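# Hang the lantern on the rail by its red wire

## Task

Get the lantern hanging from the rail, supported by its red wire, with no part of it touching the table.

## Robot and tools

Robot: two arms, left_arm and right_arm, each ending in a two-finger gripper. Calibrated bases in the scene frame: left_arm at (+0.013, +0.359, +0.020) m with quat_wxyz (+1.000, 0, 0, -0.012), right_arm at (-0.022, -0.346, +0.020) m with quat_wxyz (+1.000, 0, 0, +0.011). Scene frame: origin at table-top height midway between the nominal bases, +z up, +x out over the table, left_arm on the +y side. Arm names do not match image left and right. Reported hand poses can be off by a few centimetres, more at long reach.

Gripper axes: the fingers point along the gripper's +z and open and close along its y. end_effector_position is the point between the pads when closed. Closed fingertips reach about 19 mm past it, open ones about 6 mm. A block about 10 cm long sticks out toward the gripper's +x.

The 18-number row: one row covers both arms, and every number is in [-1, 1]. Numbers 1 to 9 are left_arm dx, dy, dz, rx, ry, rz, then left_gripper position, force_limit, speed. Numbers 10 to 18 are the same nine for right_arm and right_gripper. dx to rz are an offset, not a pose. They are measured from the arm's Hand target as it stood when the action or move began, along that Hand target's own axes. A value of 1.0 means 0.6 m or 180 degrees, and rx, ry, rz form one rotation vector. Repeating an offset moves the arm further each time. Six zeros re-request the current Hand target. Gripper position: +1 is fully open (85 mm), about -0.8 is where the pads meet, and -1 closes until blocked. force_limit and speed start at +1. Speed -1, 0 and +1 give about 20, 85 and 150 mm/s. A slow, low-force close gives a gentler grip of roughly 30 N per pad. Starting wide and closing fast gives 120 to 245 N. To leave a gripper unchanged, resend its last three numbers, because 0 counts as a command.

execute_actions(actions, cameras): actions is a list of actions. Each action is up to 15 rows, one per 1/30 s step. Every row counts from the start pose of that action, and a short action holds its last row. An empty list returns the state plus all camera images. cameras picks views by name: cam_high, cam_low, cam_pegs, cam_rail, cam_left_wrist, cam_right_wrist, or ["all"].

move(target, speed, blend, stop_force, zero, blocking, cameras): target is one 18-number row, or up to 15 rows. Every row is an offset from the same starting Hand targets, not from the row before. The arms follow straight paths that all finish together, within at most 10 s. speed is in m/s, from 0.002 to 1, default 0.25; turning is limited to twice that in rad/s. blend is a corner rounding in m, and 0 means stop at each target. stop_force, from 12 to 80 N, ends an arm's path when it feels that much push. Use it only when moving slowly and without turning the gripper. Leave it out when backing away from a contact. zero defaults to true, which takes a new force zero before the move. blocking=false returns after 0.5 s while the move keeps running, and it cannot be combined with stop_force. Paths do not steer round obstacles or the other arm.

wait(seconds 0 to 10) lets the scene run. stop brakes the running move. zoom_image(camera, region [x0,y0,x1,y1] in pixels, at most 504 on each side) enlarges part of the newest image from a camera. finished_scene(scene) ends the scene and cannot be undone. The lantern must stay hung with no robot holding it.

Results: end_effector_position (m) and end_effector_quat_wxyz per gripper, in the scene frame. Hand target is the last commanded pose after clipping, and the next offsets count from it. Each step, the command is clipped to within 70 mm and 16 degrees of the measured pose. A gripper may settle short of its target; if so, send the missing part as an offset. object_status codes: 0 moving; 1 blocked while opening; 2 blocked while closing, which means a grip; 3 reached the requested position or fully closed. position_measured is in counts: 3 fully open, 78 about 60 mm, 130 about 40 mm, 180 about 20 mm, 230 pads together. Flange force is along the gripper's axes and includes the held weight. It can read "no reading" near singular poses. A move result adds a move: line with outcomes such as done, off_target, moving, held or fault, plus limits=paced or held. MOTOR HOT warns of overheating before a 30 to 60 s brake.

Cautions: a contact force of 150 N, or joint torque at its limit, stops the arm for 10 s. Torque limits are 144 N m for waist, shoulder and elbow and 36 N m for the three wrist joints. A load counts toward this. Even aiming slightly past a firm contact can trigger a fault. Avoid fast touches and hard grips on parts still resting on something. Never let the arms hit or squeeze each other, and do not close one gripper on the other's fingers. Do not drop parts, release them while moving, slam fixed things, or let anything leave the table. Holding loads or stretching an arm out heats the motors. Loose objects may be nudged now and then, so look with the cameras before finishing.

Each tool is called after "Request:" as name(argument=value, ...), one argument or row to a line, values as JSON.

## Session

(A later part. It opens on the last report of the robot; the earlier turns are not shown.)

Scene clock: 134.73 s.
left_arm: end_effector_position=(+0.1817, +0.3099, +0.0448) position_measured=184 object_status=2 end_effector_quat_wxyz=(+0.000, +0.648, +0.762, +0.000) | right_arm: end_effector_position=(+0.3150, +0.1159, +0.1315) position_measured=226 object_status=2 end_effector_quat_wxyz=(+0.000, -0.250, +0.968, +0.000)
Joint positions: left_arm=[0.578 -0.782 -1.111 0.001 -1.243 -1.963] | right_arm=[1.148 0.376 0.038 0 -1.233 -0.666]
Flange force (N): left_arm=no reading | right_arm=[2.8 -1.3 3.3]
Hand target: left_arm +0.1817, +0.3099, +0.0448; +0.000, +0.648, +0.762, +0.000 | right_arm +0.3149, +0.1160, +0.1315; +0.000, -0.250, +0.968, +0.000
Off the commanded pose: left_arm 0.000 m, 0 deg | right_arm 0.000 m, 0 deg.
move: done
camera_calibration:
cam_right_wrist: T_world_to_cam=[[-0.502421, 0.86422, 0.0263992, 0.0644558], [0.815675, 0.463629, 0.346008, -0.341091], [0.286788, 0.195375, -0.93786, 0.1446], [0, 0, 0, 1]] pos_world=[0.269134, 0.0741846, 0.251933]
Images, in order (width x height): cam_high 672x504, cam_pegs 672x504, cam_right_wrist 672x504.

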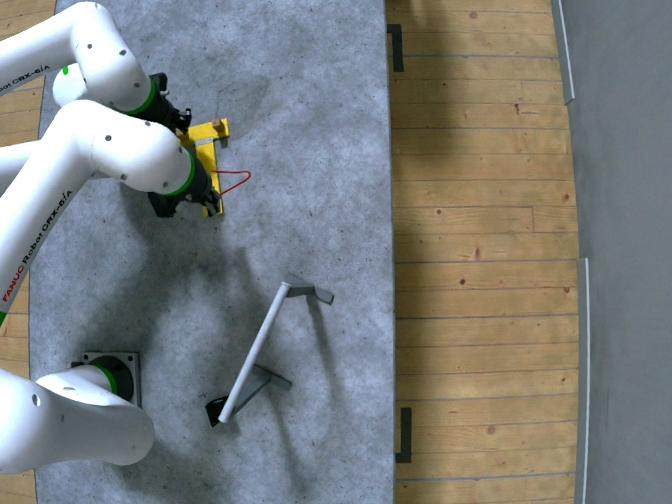

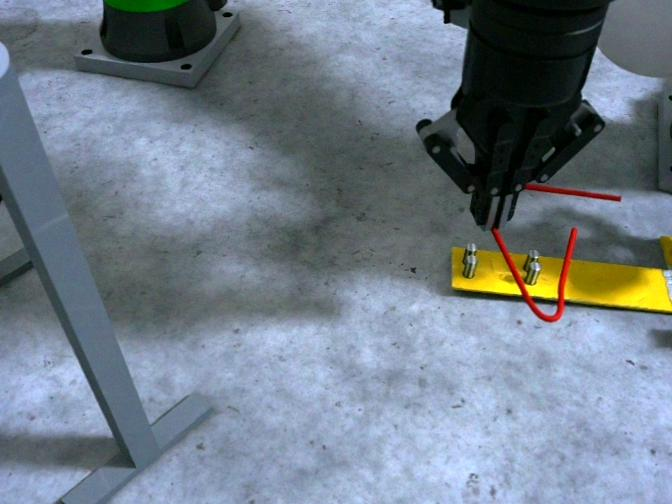

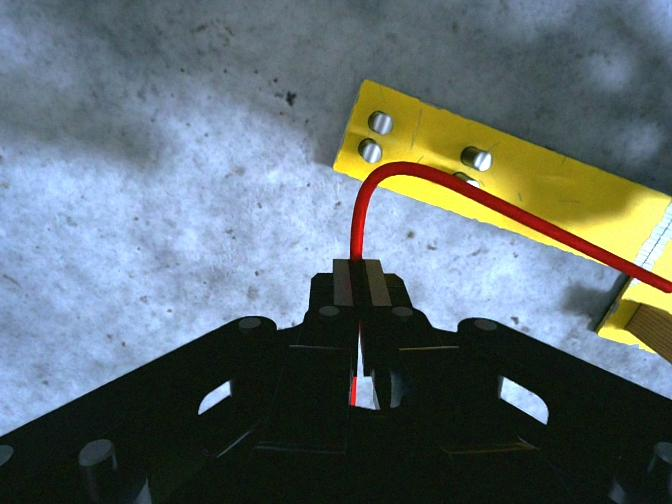

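Request:
move(
  target=[
    [0,0,0.003,0,0,0,-1,1,-0.5,0,0,-0.2,0,0,0,-1,0,-1],
    [0,0,0.003,0,0,0,0.4,1,-0.5,-0.035,-0.298,-0.482,0,0,0,-1,0,-1],
    [0,0,-0.35,0,0,0,0.4,1,-0.5,-0.035,-0.298,-0.482,0,0,-0.473,-1,0,-1],
    [-0.295,0.1515,-0.558,0,0,-0.65,0.4,1,-0.5,-0.035,-0.298,-0.482,0,0,-0.946,-1,0,-1],
  ],
  speed=[0.2,0.25,0.5,0.5],
  blend=[0.02,0,0.03,0],
  cameras=["cam_high","cam_low","cam_pegs"],
)

Scene clock: 172.30 s.
left_arm: end_effector_position=(+0.1822, +0.3098, +0.0607) position_measured=78 object_status=3 end_effector_quat_wxyz=(+0.000, +0.648, +0.762, +0.000) | right_arm: end_effector_position=(+0.4197, -0.0303, +0.4207) position_measured=226 object_status=2 end_effector_quat_wxyz=(+0.000, -0.413, +0.911, +0.000)
Joint positions: left_arm=[0.575 -0.804 -1.078 0.001 -1.297 -1.961] | right_arm=[0.84 0.293 0.614 0 -1.891 -0.011]
Flange force (N): left_arm=no reading | right_arm=[3.1 0.1 5.3]
Hand target: left_arm +0.1822, +0.3098, +0.0607; +0.000, +0.648, +0.762, +0.000 (not the last commanded pose) | right_arm +0.4197, -0.0304, +0.4207; +0.000, -0.413, +0.911, +0.000 (not the last commanded pose)
Off the commanded pose: left_arm 0.376 m, 117 deg | right_arm 0.000 m, 150 deg.
move: held (left_arm; a check stopped the path), off_target (right_arm; braked when a check withheld steps of left_arm); path passed 2 of 4 targets; limits=held
pose unreachable (left arm): on one or more control steps of this call, first in action 0 (counted from 0), this arm could not follow its commanded pose, so it was not sent that pose on those steps. It may still have moved: this result reports where it is.
cause: moving toward the commanded pose would bring two parts of the arm too close to each other (its gripper and another part of the arm, with joints 3 (elbow) to 6 (wrist roll) between them, 10 mm apart when it was first held).
Images, in order (width x height): cam_high 672x504, cam_low 672x504, cam_pegs 672x504.

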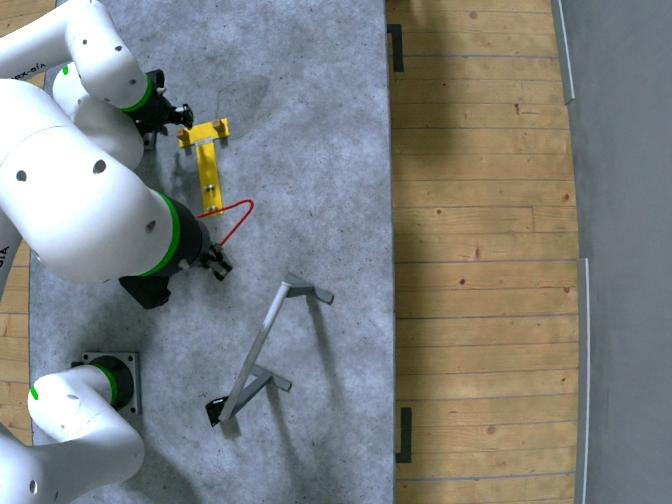

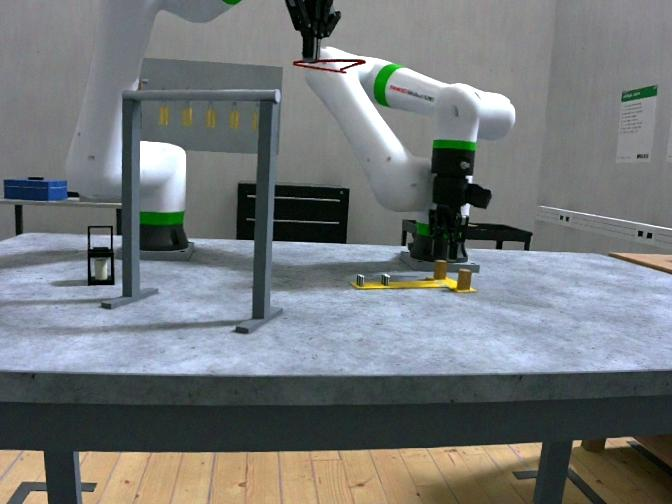

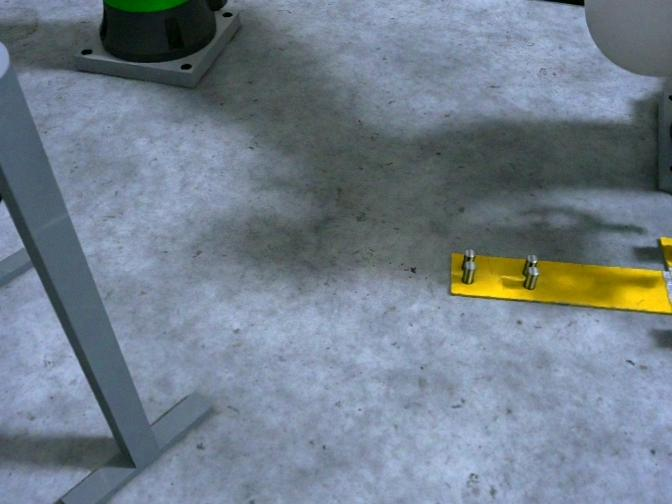

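Request:
move(
  target=[
    [-0.13,0,0.0,0,0,0,0.4,1,-0.5,0,0,0,0,0,-0.4,-1,0,-1],
    [-0.2,0.06,-0.2,0,0,-0.1,0.4,1,-0.5,0,0,0,0,0,-0.83,-1,0,-1],
    [-0.295,0.1515,-0.533,0,0,-0.65,0.4,1,-0.5,0,0,0,0,0,-0.83,-1,0,-1],
  ],
  speed=[0.2,0.3,0.5],
  blend=[0.01,0.04,0],
  cameras=["cam_high","cam_low"],
)

Scene clock: 187.57 s.
left_arm: end_effector_position=(+0.2924, +0.1559, +0.3558) position_measured=78 object_status=3 end_effector_quat_wxyz=(+0.000, -0.204, +0.979, -0.007) | right_arm: end_effector_position=(+0.4197, -0.0304, +0.4207) position_measured=226 object_status=2 end_effector_quat_wxyz=(+0.000, +0.987, +0.158, +0.000)
Joint positions: left_arm=[-0.205 -0.267 -0.113 0.013 -1.719 0.643] | right_arm=[0.84 0.293 0.614 0 -1.891 2.597]
Flange force (N): left_arm=[5.2 -1.7 3.0] | right_arm=[-2.6 0.6 5.3]
Hand target: left_arm +0.2924, +0.1559, +0.3558; +0.000, -0.204, +0.979, -0.007 (not the last commanded pose) | right_arm +0.4197, -0.0304, +0.4207; +0.000, +0.987, +0.158, +0.000
Off the commanded pose: left_arm 0.027 m, 13 deg | right_arm 0.000 m, 0 deg.
move: held (left_arm; a check stopped the path); limits=held
pose unreachable (left arm): on one or more control steps of this call, first in action 0 (counted from 0), this arm could not follow its commanded pose, so it was not sent that pose on those steps. It may still have moved: this result reports where it is.
cause: moving toward the commanded pose would bring a part of the arm too close to another arm (a part of this arm just beyond joint 5 (wrist pitch) and a part of the right arm just beyond its joint 4 (forearm roll), 18 mm apart when this arm was first held).
Images, in order (width x height): cam_high 672x504, cam_low 672x504.

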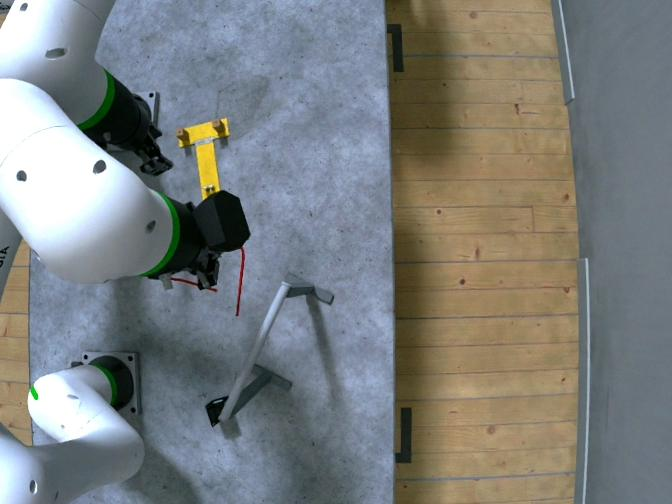

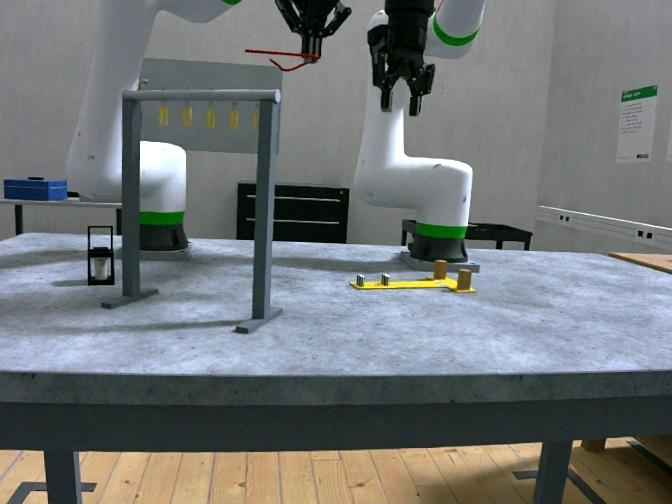

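Request:
move(
  target=[-0.208,0.026,0,0,0,-0.375,-0.1,1,-0.5,0,0,0,0,0,0,-1,0,-1],
  speed=0.35,
)

Scene clock: 198.93 s.
left_arm: end_effector_position=(+0.4005, +0.2202, +0.3552) position_measured=141 object_status=3 end_effector_quat_wxyz=(+0.004, +0.714, -0.700, +0.006) | right_arm: end_effector_position=(+0.4197, -0.0304, +0.4207) position_measured=226 object_status=2 end_effector_quat_wxyz=(+0.000, +0.987, +0.158, +0.000)
Joint positions: left_arm=[0.013 -0.094 0.029 0.014 -1.69 1.603] | right_arm=[0.84 0.293 0.614 0 -1.891 2.597]
Flange force (N): left_arm=[3.1 4.4 2.6] | right_arm=[-2.9 0.7 5.4]
Hand target: left_arm +0.4005, +0.2202, +0.3552; +0.004, +0.714, -0.700, +0.006 | right_arm +0.4197, -0.0304, +0.4207; +0.000, +0.987, +0.158, +0.000
Off the commanded pose: left_arm 0.000 m, 0 deg | right_arm 0.000 m, 0 deg.
move: done

Request:
move(
  target=[
    [0,0,0,0.32,0,0,-0.1,1,-0.5,0,0,0,0,0,0,-1,0,-1],
    [0,0,0,0.66,0,0,-0.1,1,-0.5,0,0,0,0,0,0,-1,0,-1],
  ],
  speed=0.4,
  blend=0.02,
)

Scene clock: 206.43 s.
left_arm: end_effector_position=(+0.3979, +0.2208, +0.3556) position_measured=141 object_status=3 end_effector_quat_wxyz=(+0.500, -0.474, +0.492, -0.532) | right_arm: end_effector_position=(+0.4197, -0.0304, +0.4207) position_measured=226 object_status=2 end_effector_quat_wxyz=(+0.000, +0.987, +0.158, +0.000)
Joint positions: left_arm=[0.03 -1.03 -1.121 -0.332 0.167 1.914] | right_arm=[0.84 0.293 0.614 0 -1.891 2.597]
Flange force (N): left_arm=no reading | right_arm=[-2.9 0.6 5.1]
Hand target: left_arm +0.3979, +0.2208, +0.3556; +0.500, -0.474, +0.492, -0.532 (not the last commanded pose) | right_arm +0.4197, -0.0304, +0.4207; +0.000, +0.987, +0.158, +0.000
Off the commanded pose: left_arm 0.003 m, 25 deg | right_arm 0.000 m, 0 deg.
led back after a hold (left arm): the arm was led back toward your command in small steps, so it may still be short of it.
move: held (left_arm; a check stopped the path); path passed 1 of 2 targets; limits=held
pose unreachable (left arm): on one or more control steps of this call, first in action 0 (counted from 0), this arm could not follow its commanded pose, so it was not sent that pose on those steps. It may still have moved: this result reports where it is.
cause: moving toward the commanded pose would bring two parts of the arm too close to each other (joints 3 (elbow) to 5 (wrist pitch) lie between them).

Request:
move(
  target=[
    [0.15,-0.035,-0.046,-0.0105,0.188,-0.0045,-0.1,1,-0.5,0,0,0,0,0,0,-1,0,-1],
    [0.305,-0.0705,-0.093,-0.021,0.377,-0.009,-0.1,1,-0.5,0,0,0,0,0,0,-1,0,-1],
  ],
  speed=0.25,
  blend=0.02,
  cameras=["cam_left_wrist","cam_low","cam_rail","cam_high"],
)

Scene clock: 223.77 s.
left_arm: end_effector_position=(+0.3302, +0.0414, +0.3962) position_measured=141 object_status=3 end_effector_quat_wxyz=(+0.118, -0.118, +0.698, -0.697) | right_arm: end_effector_position=(+0.4197, -0.0304, +0.4207) position_measured=226 object_status=2 end_effector_quat_wxyz=(+0.000, +0.987, +0.158, +0.000)
Joint positions: left_arm=[-0.058 -0.516 -0.599 -1.535 1.154 3.051] | right_arm=[0.84 0.293 0.614 0 -1.891 2.597]
Flange force (N): left_arm=[5.8 1.8 8.5] | right_arm=[-2.8 0.6 5.0]
Hand target: left_arm +0.3303, +0.0414, +0.3962; +0.118, -0.118, +0.698, -0.697 | right_arm +0.4197, -0.0304, +0.4207; +0.000, +0.987, +0.158, +0.000
Off the commanded pose: left_arm 0.000 m, 0 deg | right_arm 0.000 m, 0 deg.
move: done
camera_calibration:
cam_left_wrist: T_world_to_cam=[[0.00251379, 0.0257169, -0.999666, 0.397656], [0.765639, 0.643005, 0.0184669, -0.271934], [0.643265, -0.76543, -0.0180735, -0.0452204], [0, 0, 0, 1]] pos_world=[0.236292, 0.130015, 0.401728]
Images, in order (width x height): cam_high 672x504, cam_low 672x504, cam_rail 672x504, cam_left_wrist 672x504.

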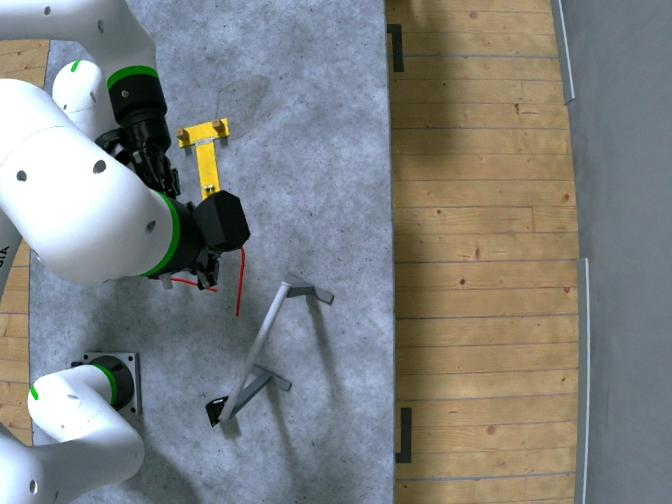

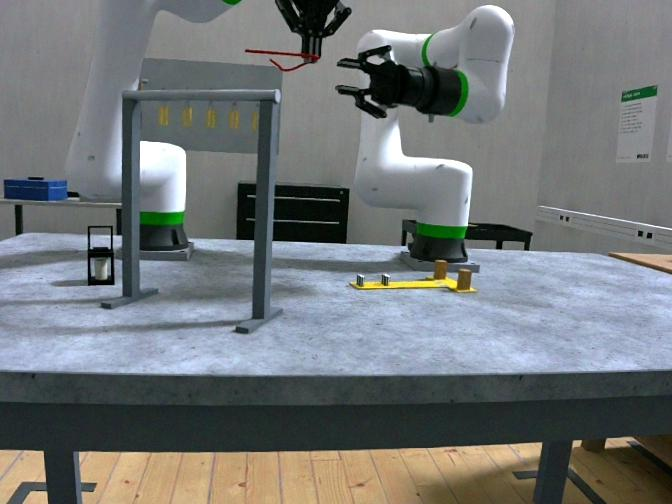

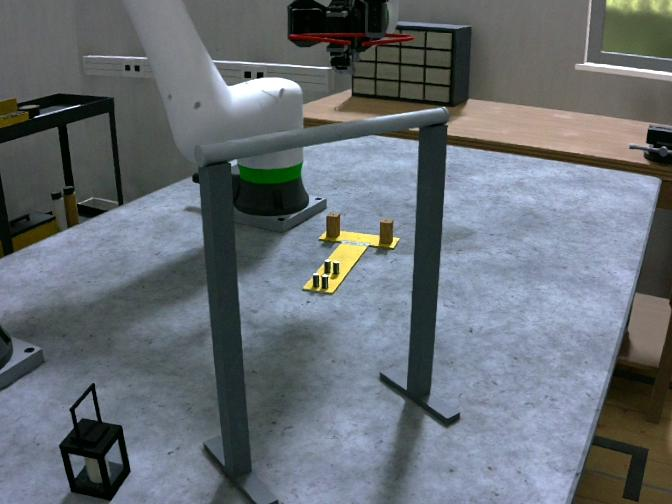

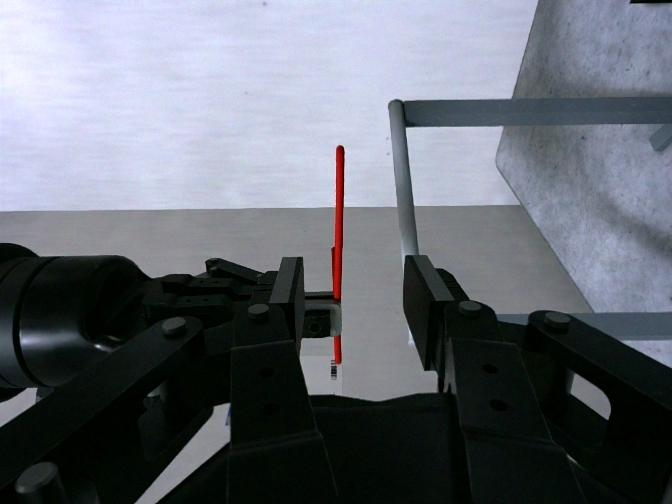

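Request:
move(
  target=[0,0,0.15,0,0,0,-0.1,1,-0.5,0,0,0,0,0,0,-1,0,-1],
  speed=0.08,
  cameras=["cam_left_wrist","cam_rail","cam_low"],
)

Request:
zoom_image(
  camera="cam_rail",
  region=[240, 0, 480, 120],
)

Request:
zoom_image(
  camera="cam_low",
  region=[220, 0, 460, 140],
)

Scene clock: 231.30 s.
left_arm: end_effector_position=(+0.3599, -0.0435, +0.3961) position_measured=141 object_status=3 end_effector_quat_wxyz=(+0.118, -0.118, +0.698, -0.697) | right_arm: end_effector_position=(+0.4197, -0.0304, +0.4207) position_measured=226 object_status=2 end_effector_quat_wxyz=(+0.000, +0.987, +0.158, +0.000)
Joint positions: left_arm=[-0.328 -0.345 -0.502 -1.444 0.892 2.94] | right_arm=[0.84 0.293 0.614 0 -1.891 2.597]
Flange force (N): left_arm=[7.9 0.4 3.5] | right_arm=[-2.7 0.4 5.0]
Hand target: left_arm +0.3599, -0.0435, +0.3961; +0.118, -0.118, +0.698, -0.697 | right_arm +0.4197, -0.0304, +0.4207; +0.000, +0.987, +0.158, +0.000
Off the commanded pose: left_arm 0.000 m, 0 deg | right_arm 0.000 m, 0 deg.
move: done
camera_calibration:
cam_left_wrist: T_world_to_cam=[[0.00251379, 0.0257169, -0.999666, 0.399768], [0.765639, 0.643005, 0.0184669, -0.240018], [0.643265, -0.76543, -0.0180735, -0.129387], [0, 0, 0, 1]] pos_world=[0.265992, 0.0450152, 0.401728]
Images, in order (width x height): cam_low 672x504, cam_rail 672x504, cam_left_wrist 672x504.

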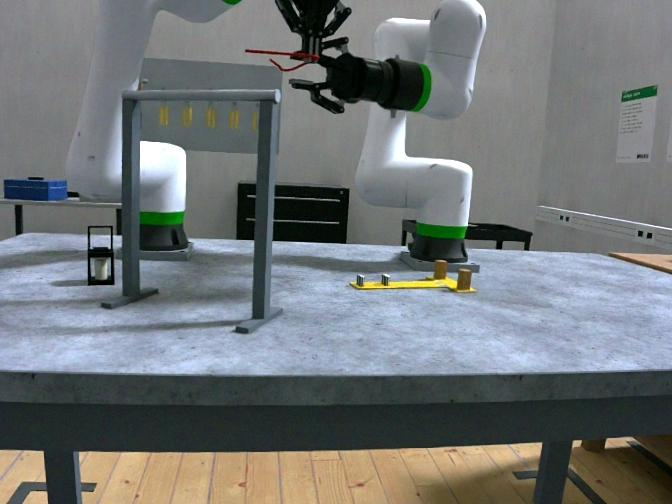

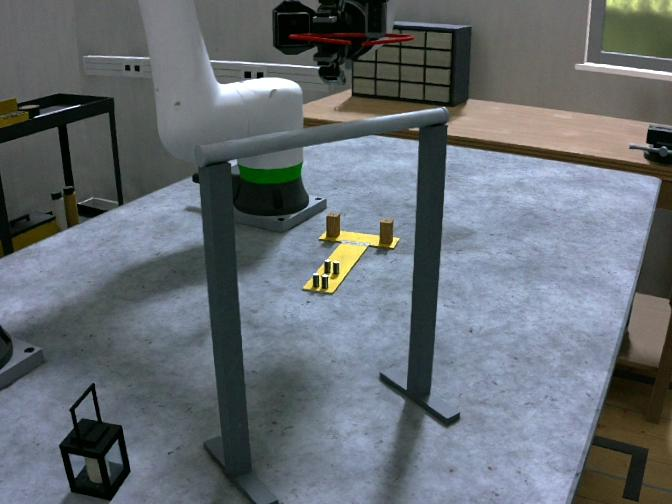

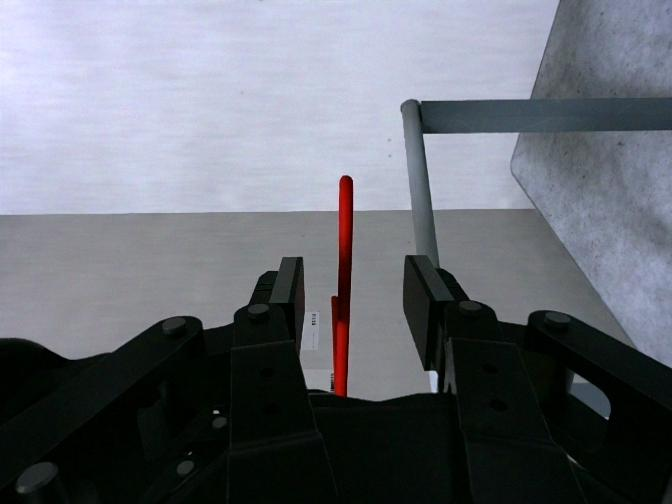

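Scaled by 2.100 from the camera's 672x504 image, which has a finer 960x720 frame.

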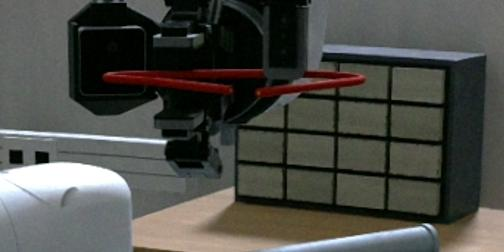

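Scaled by 2.100 from the camera's 672x504 image, which has a finer 960x720 frame.

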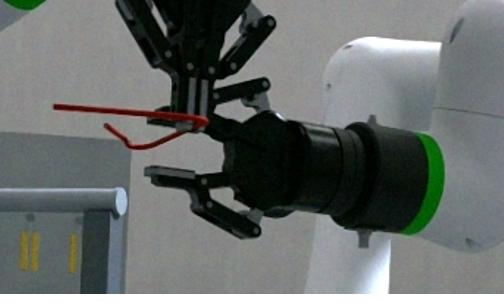

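Request:
move(
  target=[0,-0.0015,0,0,0,0,-1,1,-1,0,0,0,0,0,0,-1,0,-1],
  cameras=["cam_left_wrist"],
)

Request:
zoom_image(
  camera="cam_left_wrist",
  region=[250, 130, 450, 330],
)

Scene clock: 236.23 s.
left_arm: end_effector_position=(+0.3599, -0.0435, +0.3970) position_measured=227 object_status=0 end_effector_quat_wxyz=(+0.118, -0.118, +0.697, -0.697) | right_arm: end_effector_position=(+0.4197, -0.0304, +0.4207) position_measured=226 object_status=2 end_effector_quat_wxyz=(+0.000, +0.987, +0.158, +0.000)
Joint positions: left_arm=[-0.329 -0.346 -0.5 -1.446 0.89 2.943] | right_arm=[0.84 0.293 0.614 0 -1.891 2.597]
Flange force (N): left_arm=[7.8 -5.0 3.3] | right_arm=[-3.2 0.9 10.9]
Hand target: left_arm +0.3599, -0.0435, +0.3970; +0.118, -0.118, +0.698, -0.697 | right_arm +0.4197, -0.0304, +0.4207; +0.000, +0.987, +0.158, +0.000
Off the commanded pose: left_arm 0.000 m, 0 deg | right_arm 0.000 m, 0 deg.
move: done
camera_calibration:
cam_left_wrist: T_world_to_cam=[[0.00251379, 0.0257169, -0.999666, 0.400667], [0.765639, 0.643005, 0.0184669, -0.240034], [0.643265, -0.76543, -0.0180735, -0.129371], [0, 0, 0, 1]] pos_world=[0.265992, 0.0450152, 0.402628]
Images, in order (width x height): cam_left_wrist 672x504.

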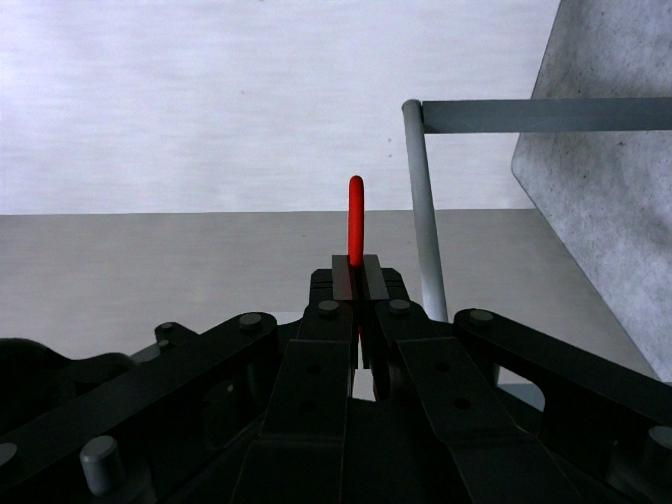

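Scaled by 2.520 from the camera's 672x504 image, which has a finer 960x720 frame.

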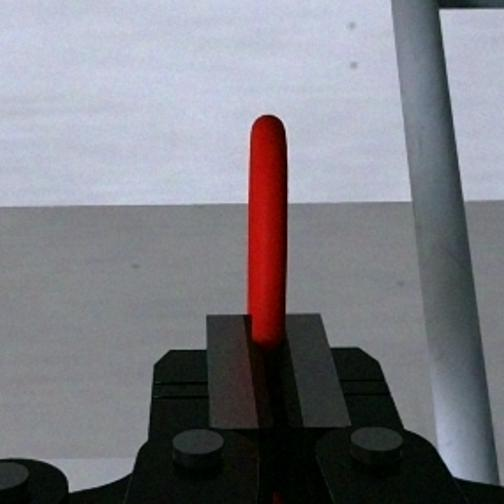

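Request:
move(
  target=[
    [0,0,0,0,0,0,-1,1,-1,0,0,0,0,0,0,-0.3,0,-0.5],
    [0,0,0,0,0,0,-1,1,-1,0,0,-0.2,0,0,0,-0.3,0,-0.5],
    [0,0,0,0,0,0,-1,1,-1,-0.428,0.503,-0.15,0,0,0.012,-0.3,0,-0.5],
    [0,0,0,0,0,0,-1,1,-1,-0.428,0.503,0.333,0,0,0.012,0.55,0,0],
  ],
  speed=[0.1,0.12,0.4,0.35],
  blend=[0,0.03,0.03,0],
  cameras=["all"],
)

Scene clock: 262.23 s.
left_arm: end_effector_position=(+0.3599, -0.0435, +0.3970) position_measured=227 object_status=2 end_effector_quat_wxyz=(+0.118, -0.118, +0.698, -0.697) | right_arm: end_effector_position=(+0.2701, -0.3973, +0.2208) position_measured=59 object_status=0 end_effector_quat_wxyz=(+0.000, +0.990, +0.140, +0.000)
Joint positions: left_arm=[-0.329 -0.346 -0.5 -1.446 0.89 2.943] | right_arm=[0.256 -0.404 -0.518 0 -1.457 3.143]
Flange force (N): left_arm=[8.1 0.4 3.5] | right_arm=[-1.5 -0.9 3.8]
Hand target: left_arm +0.3599, -0.0435, +0.3970; +0.118, -0.118, +0.698, -0.697 | right_arm +0.2701, -0.3973, +0.2208; +0.000, +0.990, +0.140, +0.000
Off the commanded pose: left_arm 0.000 m, 0 deg | right_arm 0.000 m, 0 deg.
move: done; limits=paced
camera_calibration:
cam_left_wrist: T_world_to_cam=[[0.00251379, 0.0257169, -0.999666, 0.400567], [0.765639, 0.643005, 0.0184669, -0.240033], [0.643265, -0.76543, -0.0180735, -0.129372], [0, 0, 0, 1]] pos_world=[0.265992, 0.0450152, 0.402528]
cam_right_wrist: T_world_to_cam=[[0.297049, -0.954495, 0.0264844, -0.455407], [-0.898706, -0.2701, 0.345505, 0.0742534], [-0.322629, -0.126434, -0.938043, 0.378368], [0, 0, 0, 1]] pos_world=[0.324083, -0.366789, 0.341332]

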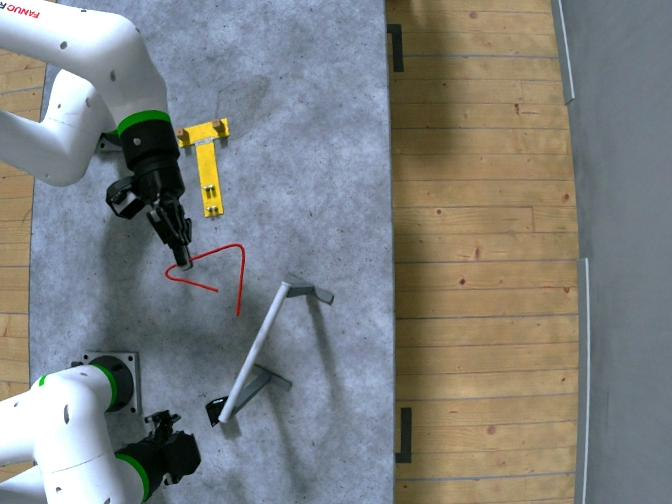

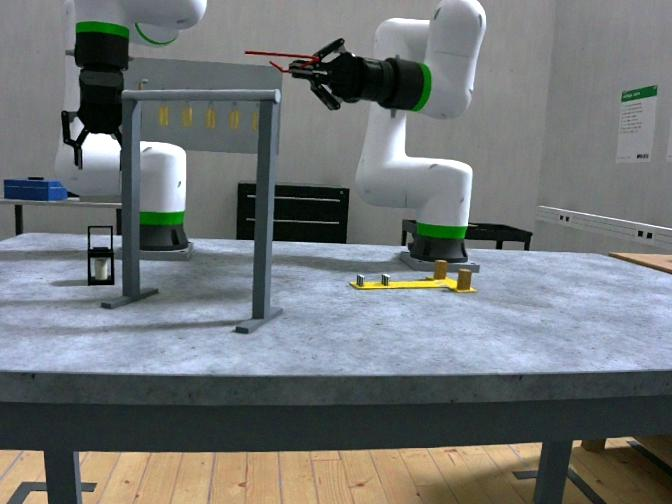

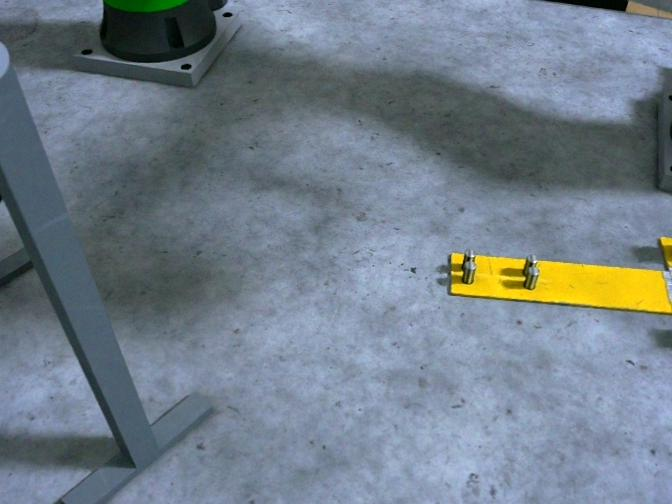

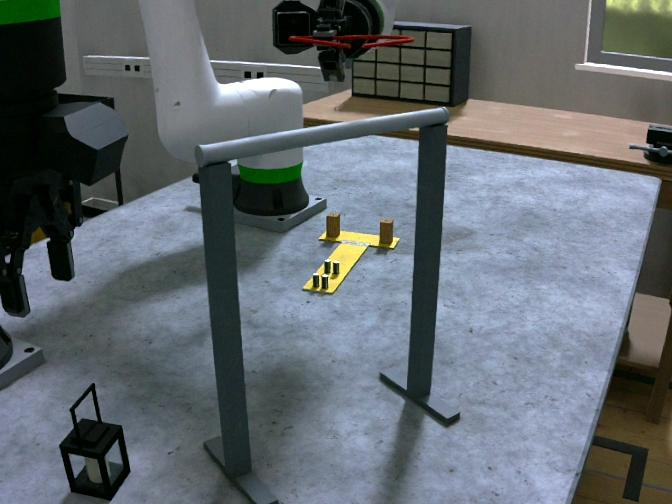

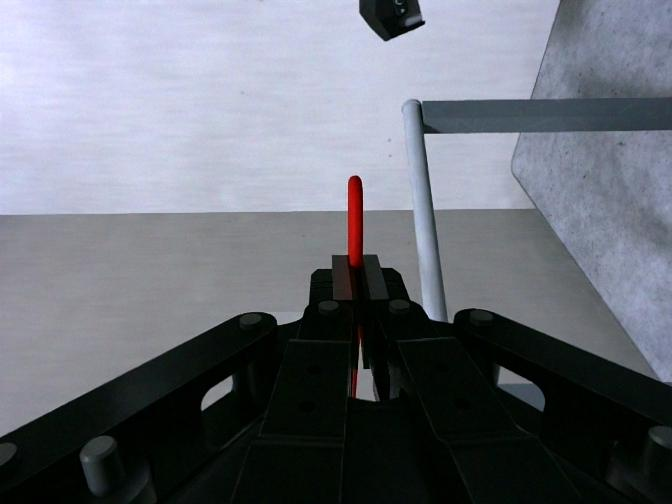

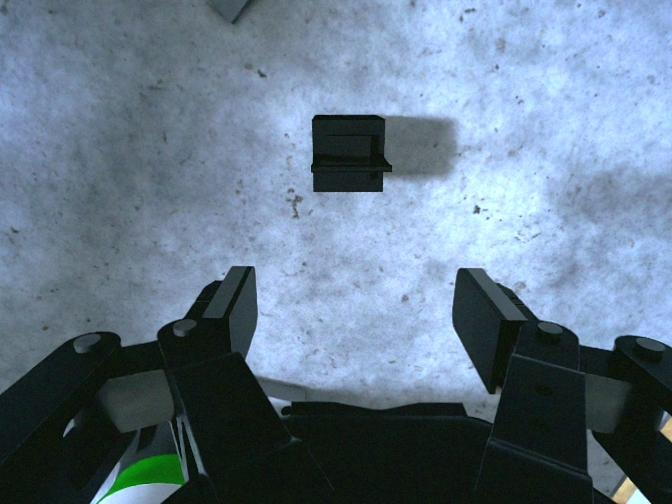

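Request:
move(
  target=[
    [0,0,0,0,0,0,-1,1,-1,0.041,0.002,0.1,0,0,0,0.55,0,0],
    [0,0,0,0,0,0,-1,1,-1,0.041,0.002,0.19,0,0,0,0.55,0,0],
  ],
  speed=[0.15,0.05],
  stop_force=15,
  cameras=["cam_right_wrist","cam_low","cam_rail"],
)

Request:
zoom_image(
  camera="cam_low",
  region=[40, 150, 200, 310],
)

Scene clock: 269.53 s.
left_arm: end_effector_position=(+0.3599, -0.0435, +0.3970) position_measured=227 object_status=2 end_effector_quat_wxyz=(+0.118, -0.118, +0.698, -0.697) | right_arm: end_effector_position=(+0.2941, -0.3916, +0.1068) position_measured=59 object_status=3 end_effector_quat_wxyz=(+0.000, +0.990, +0.140, +0.000)
Joint positions: left_arm=[-0.329 -0.346 -0.5 -1.446 0.89 2.943] | right_arm=[0.252 -0.24 -0.682 0 -1.128 3.147]
Flange force (N): left_arm=[7.9 0.8 3.4] | right_arm=[-2.0 -1.3 3.3]
Hand target: left_arm +0.3599, -0.0435, +0.3970; +0.118, -0.118, +0.698, -0.697 | right_arm +0.2941, -0.3916, +0.1068; +0.000, +0.990, +0.140, +0.000
Off the commanded pose: left_arm 0.000 m, 0 deg | right_arm 0.000 m, 0 deg.
move: done
camera_calibration:
cam_right_wrist: T_world_to_cam=[[0.29701, -0.95451, 0.0263671, -0.454137], [-0.898685, -0.270093, 0.345564, 0.136705], [-0.322723, -0.126332, -0.938025, 0.279949], [0, 0, 0, 1]] pos_world=[0.348084, -0.361189, 0.227333]
Images, in order (width x height): cam_low 672x504, cam_rail 672x504, cam_right_wrist 672x504.

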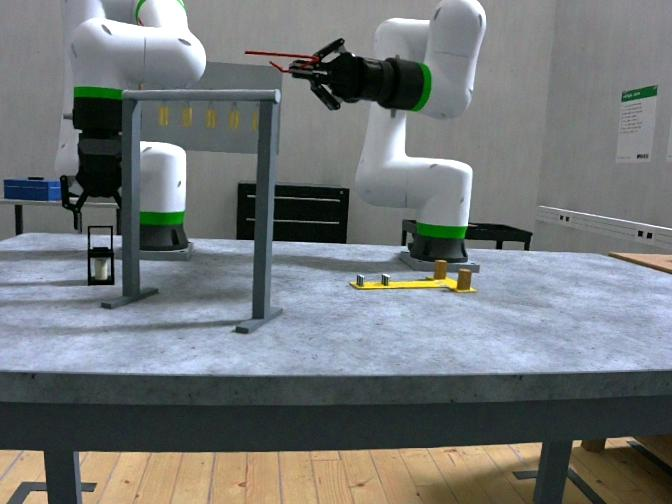

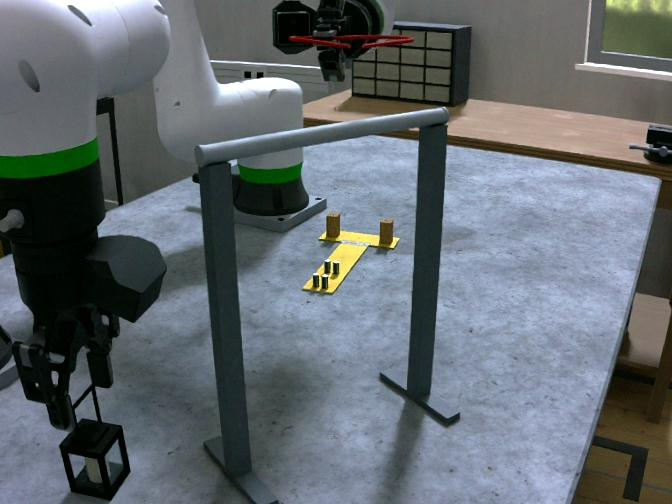

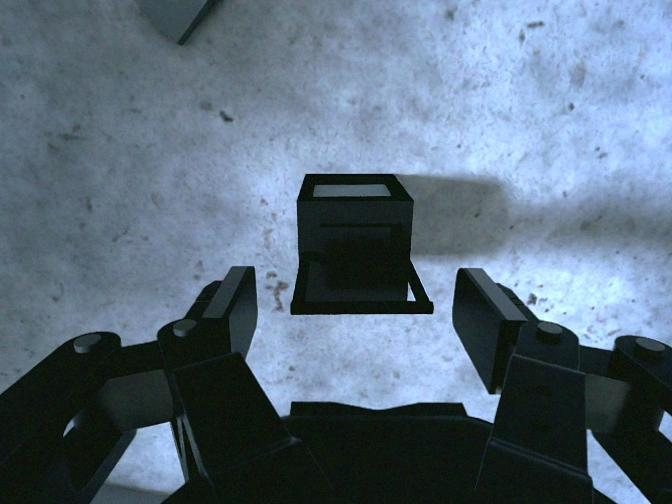

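Scaled by 3.150 from the camera's 672x504 image, which has a finer 960x720 frame.

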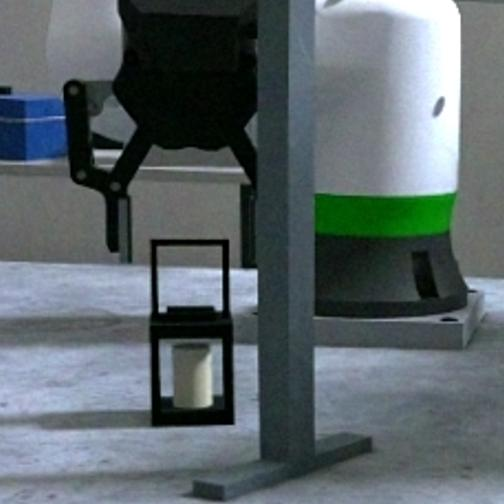

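Request:
move(
  target=[0,0,0,0,0,0,-1,1,-1,0,0,0.008,0,0,0,-1,-1,-1],
  cameras=["cam_right_wrist","cam_low"],
)

Request:
wait(
  seconds=1,
)

Scene clock: 274.77 s.
left_arm: end_effector_position=(+0.3599, -0.0435, +0.3970) position_measured=227 object_status=2 end_effector_quat_wxyz=(+0.118, -0.118, +0.698, -0.697) | right_arm: end_effector_position=(+0.2941, -0.3916, +0.1020) position_measured=123 object_status=0 end_effector_quat_wxyz=(+0.000, +0.990, +0.140, +0.000)
Joint positions: left_arm=[-0.329 -0.346 -0.5 -1.446 0.89 2.943] | right_arm=[0.252 -0.233 -0.689 0 -1.114 3.147]
Flange force (N): left_arm=[7.9 0.6 3.4] | right_arm=[-1.2 1.1 -5.1]
Hand target: left_arm +0.3599, -0.0435, +0.3970; +0.118, -0.118, +0.698, -0.697 | right_arm +0.2941, -0.3916, +0.1020; +0.000, +0.990, +0.140, +0.000
Off the commanded pose: left_arm 0.000 m, 0 deg | right_arm 0.000 m, 0 deg.
move: done
camera_calibration:
cam_right_wrist: T_world_to_cam=[[0.297081, -0.954483, 0.026574, -0.454071], [-0.898697, -0.270097, 0.34553, 0.138373], [-0.322625, -0.126532, -0.938031, 0.27534], [0, 0, 0, 1]] pos_world=[0.348083, -0.361189, 0.222531]
Images, in order (width x height): cam_low 672x504, cam_right_wrist 672x504.

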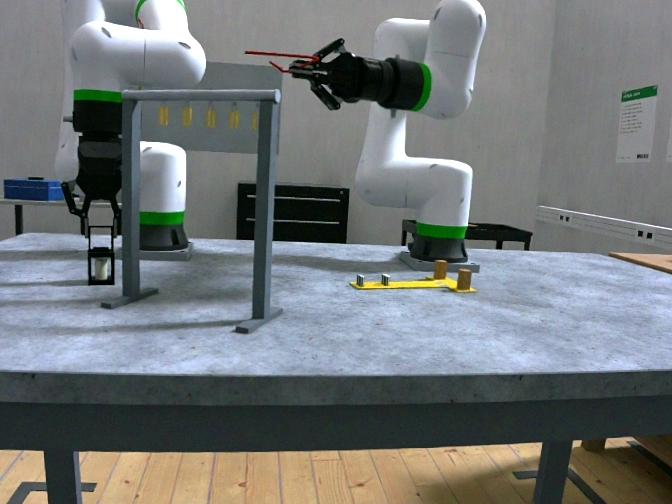

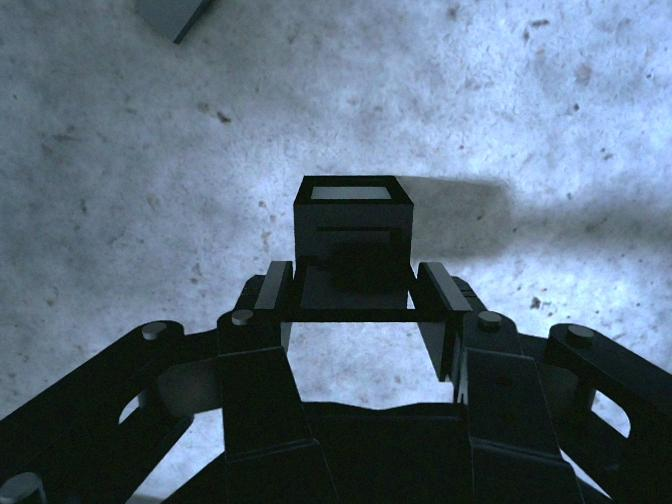

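Scene clock: 275.77 s.
left_arm: end_effector_position=(+0.3599, -0.0435, +0.3970) position_measured=227 object_status=2 end_effector_quat_wxyz=(+0.118, -0.118, +0.698, -0.697) | right_arm: end_effector_position=(+0.2941, -0.3916, +0.1020) position_measured=123 object_status=2 end_effector_quat_wxyz=(+0.000, +0.990, +0.140, +0.000)
Joint positions: left_arm=[-0.329 -0.346 -0.5 -1.446 0.89 2.943] | right_arm=[0.252 -0.233 -0.689 0 -1.114 3.147]
Flange force (N): left_arm=[7.6 0.4 3.6] | right_arm=[-2.0 1.0 -5.2]
Hand target: left_arm +0.3599, -0.0435, +0.3970; +0.118, -0.118, +0.698, -0.697 | right_arm +0.2941, -0.3916, +0.1020; +0.000, +0.990, +0.140, +0.000
Tool commands: left_gripper/position=-1.0 left_gripper/force_limit=+1.0 left_gripper/speed=-1.0 right_gripper/position=-1.0 right_gripper/force_limit=-1.0 right_gripper/speed=-1.0
Off the commanded pose: left_arm 0.000 m, 0 deg | right_arm 0.000 m, 0 deg.
wait: 1.00 s; at rest by 0.17 s

Request:
move(
  target=[
    [0,0,0,0,0,0,-1,1,-1,0,0,-0.017,0,0,0,-1,-1,-1],
    [0,0,0,0,0,0,-1,1,-1,-0.017,-0.0915,-0.017,0,0,0.45,-1,-1,-1],
    [0,0,0,0,0,0,-1,1,-1,-0.017,-0.0915,-0.0005,0,0,0.45,-1,-1,-1],
  ],
  speed=[0.03,0.25,0.02],
  cameras=["cam_right_wrist","cam_low"],
)

Request:
zoom_image(
  camera="cam_low",
  region=[40, 150, 200, 310],
)

Scene clock: 286.53 s.
left_arm: end_effector_position=(+0.3599, -0.0435, +0.3970) position_measured=227 object_status=2 end_effector_quat_wxyz=(+0.118, -0.118, +0.698, -0.697) | right_arm: end_effector_position=(+0.2691, -0.3417, +0.1024) position_measured=123 object_status=2 end_effector_quat_wxyz=(+0.000, +0.844, -0.537, +0.000)
Joint positions: left_arm=[-0.329 -0.346 -0.5 -1.446 0.89 2.943] | right_arm=[0.454 -0.325 -0.754 0 -1.142 1.531]
Flange force (N): left_arm=[8.1 0.6 3.4] | right_arm=[-0.4 2.3 0.8]
Hand target: left_arm +0.3599, -0.0435, +0.3970; +0.118, -0.118, +0.698, -0.697 | right_arm +0.2691, -0.3417, +0.1023; +0.000, +0.844, -0.537, +0.000
Off the commanded pose: left_arm 0.000 m, 0 deg | right_arm 0.000 m, 0 deg.
move: done
camera_calibration:
cam_right_wrist: T_world_to_cam=[[-0.896303, -0.442666, 0.0262256, 0.0971768], [-0.407356, 0.845292, 0.345748, 0.378169], [-0.175219, 0.299212, -0.937961, 0.379689], [0, 0, 0, 1]] pos_world=[0.307678, -0.390254, 0.222834]
Images, in order (width x height): cam_low 672x504, cam_right_wrist 672x504.

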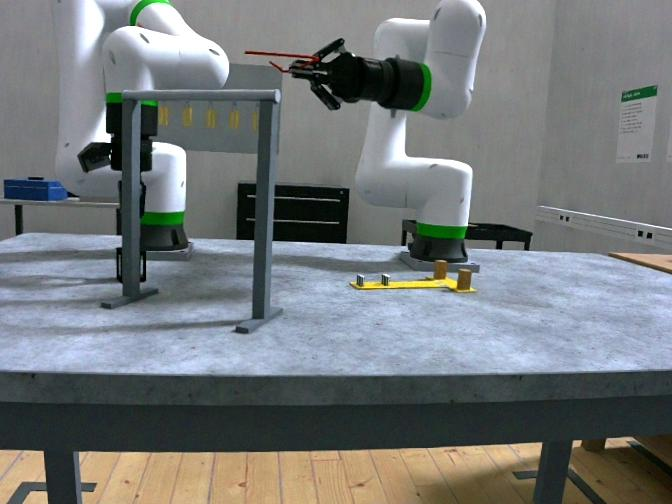

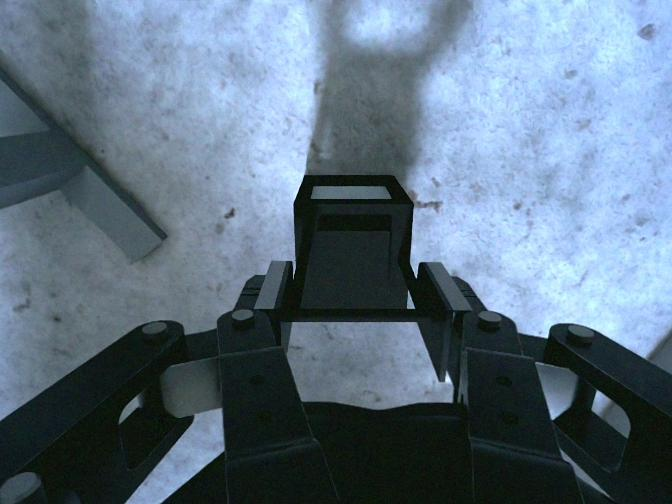

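Scaled by 3.150 from the camera's 672x504 image, which has a finer 960x720 frame.

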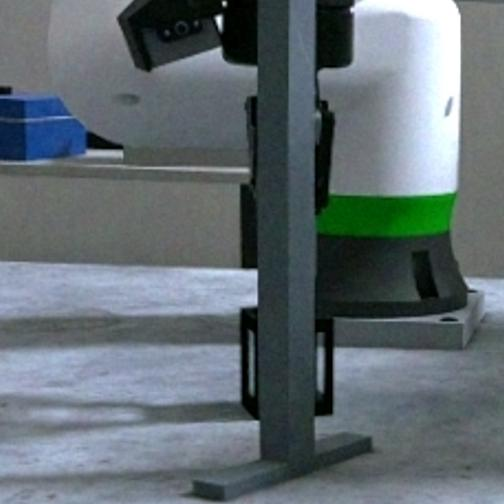

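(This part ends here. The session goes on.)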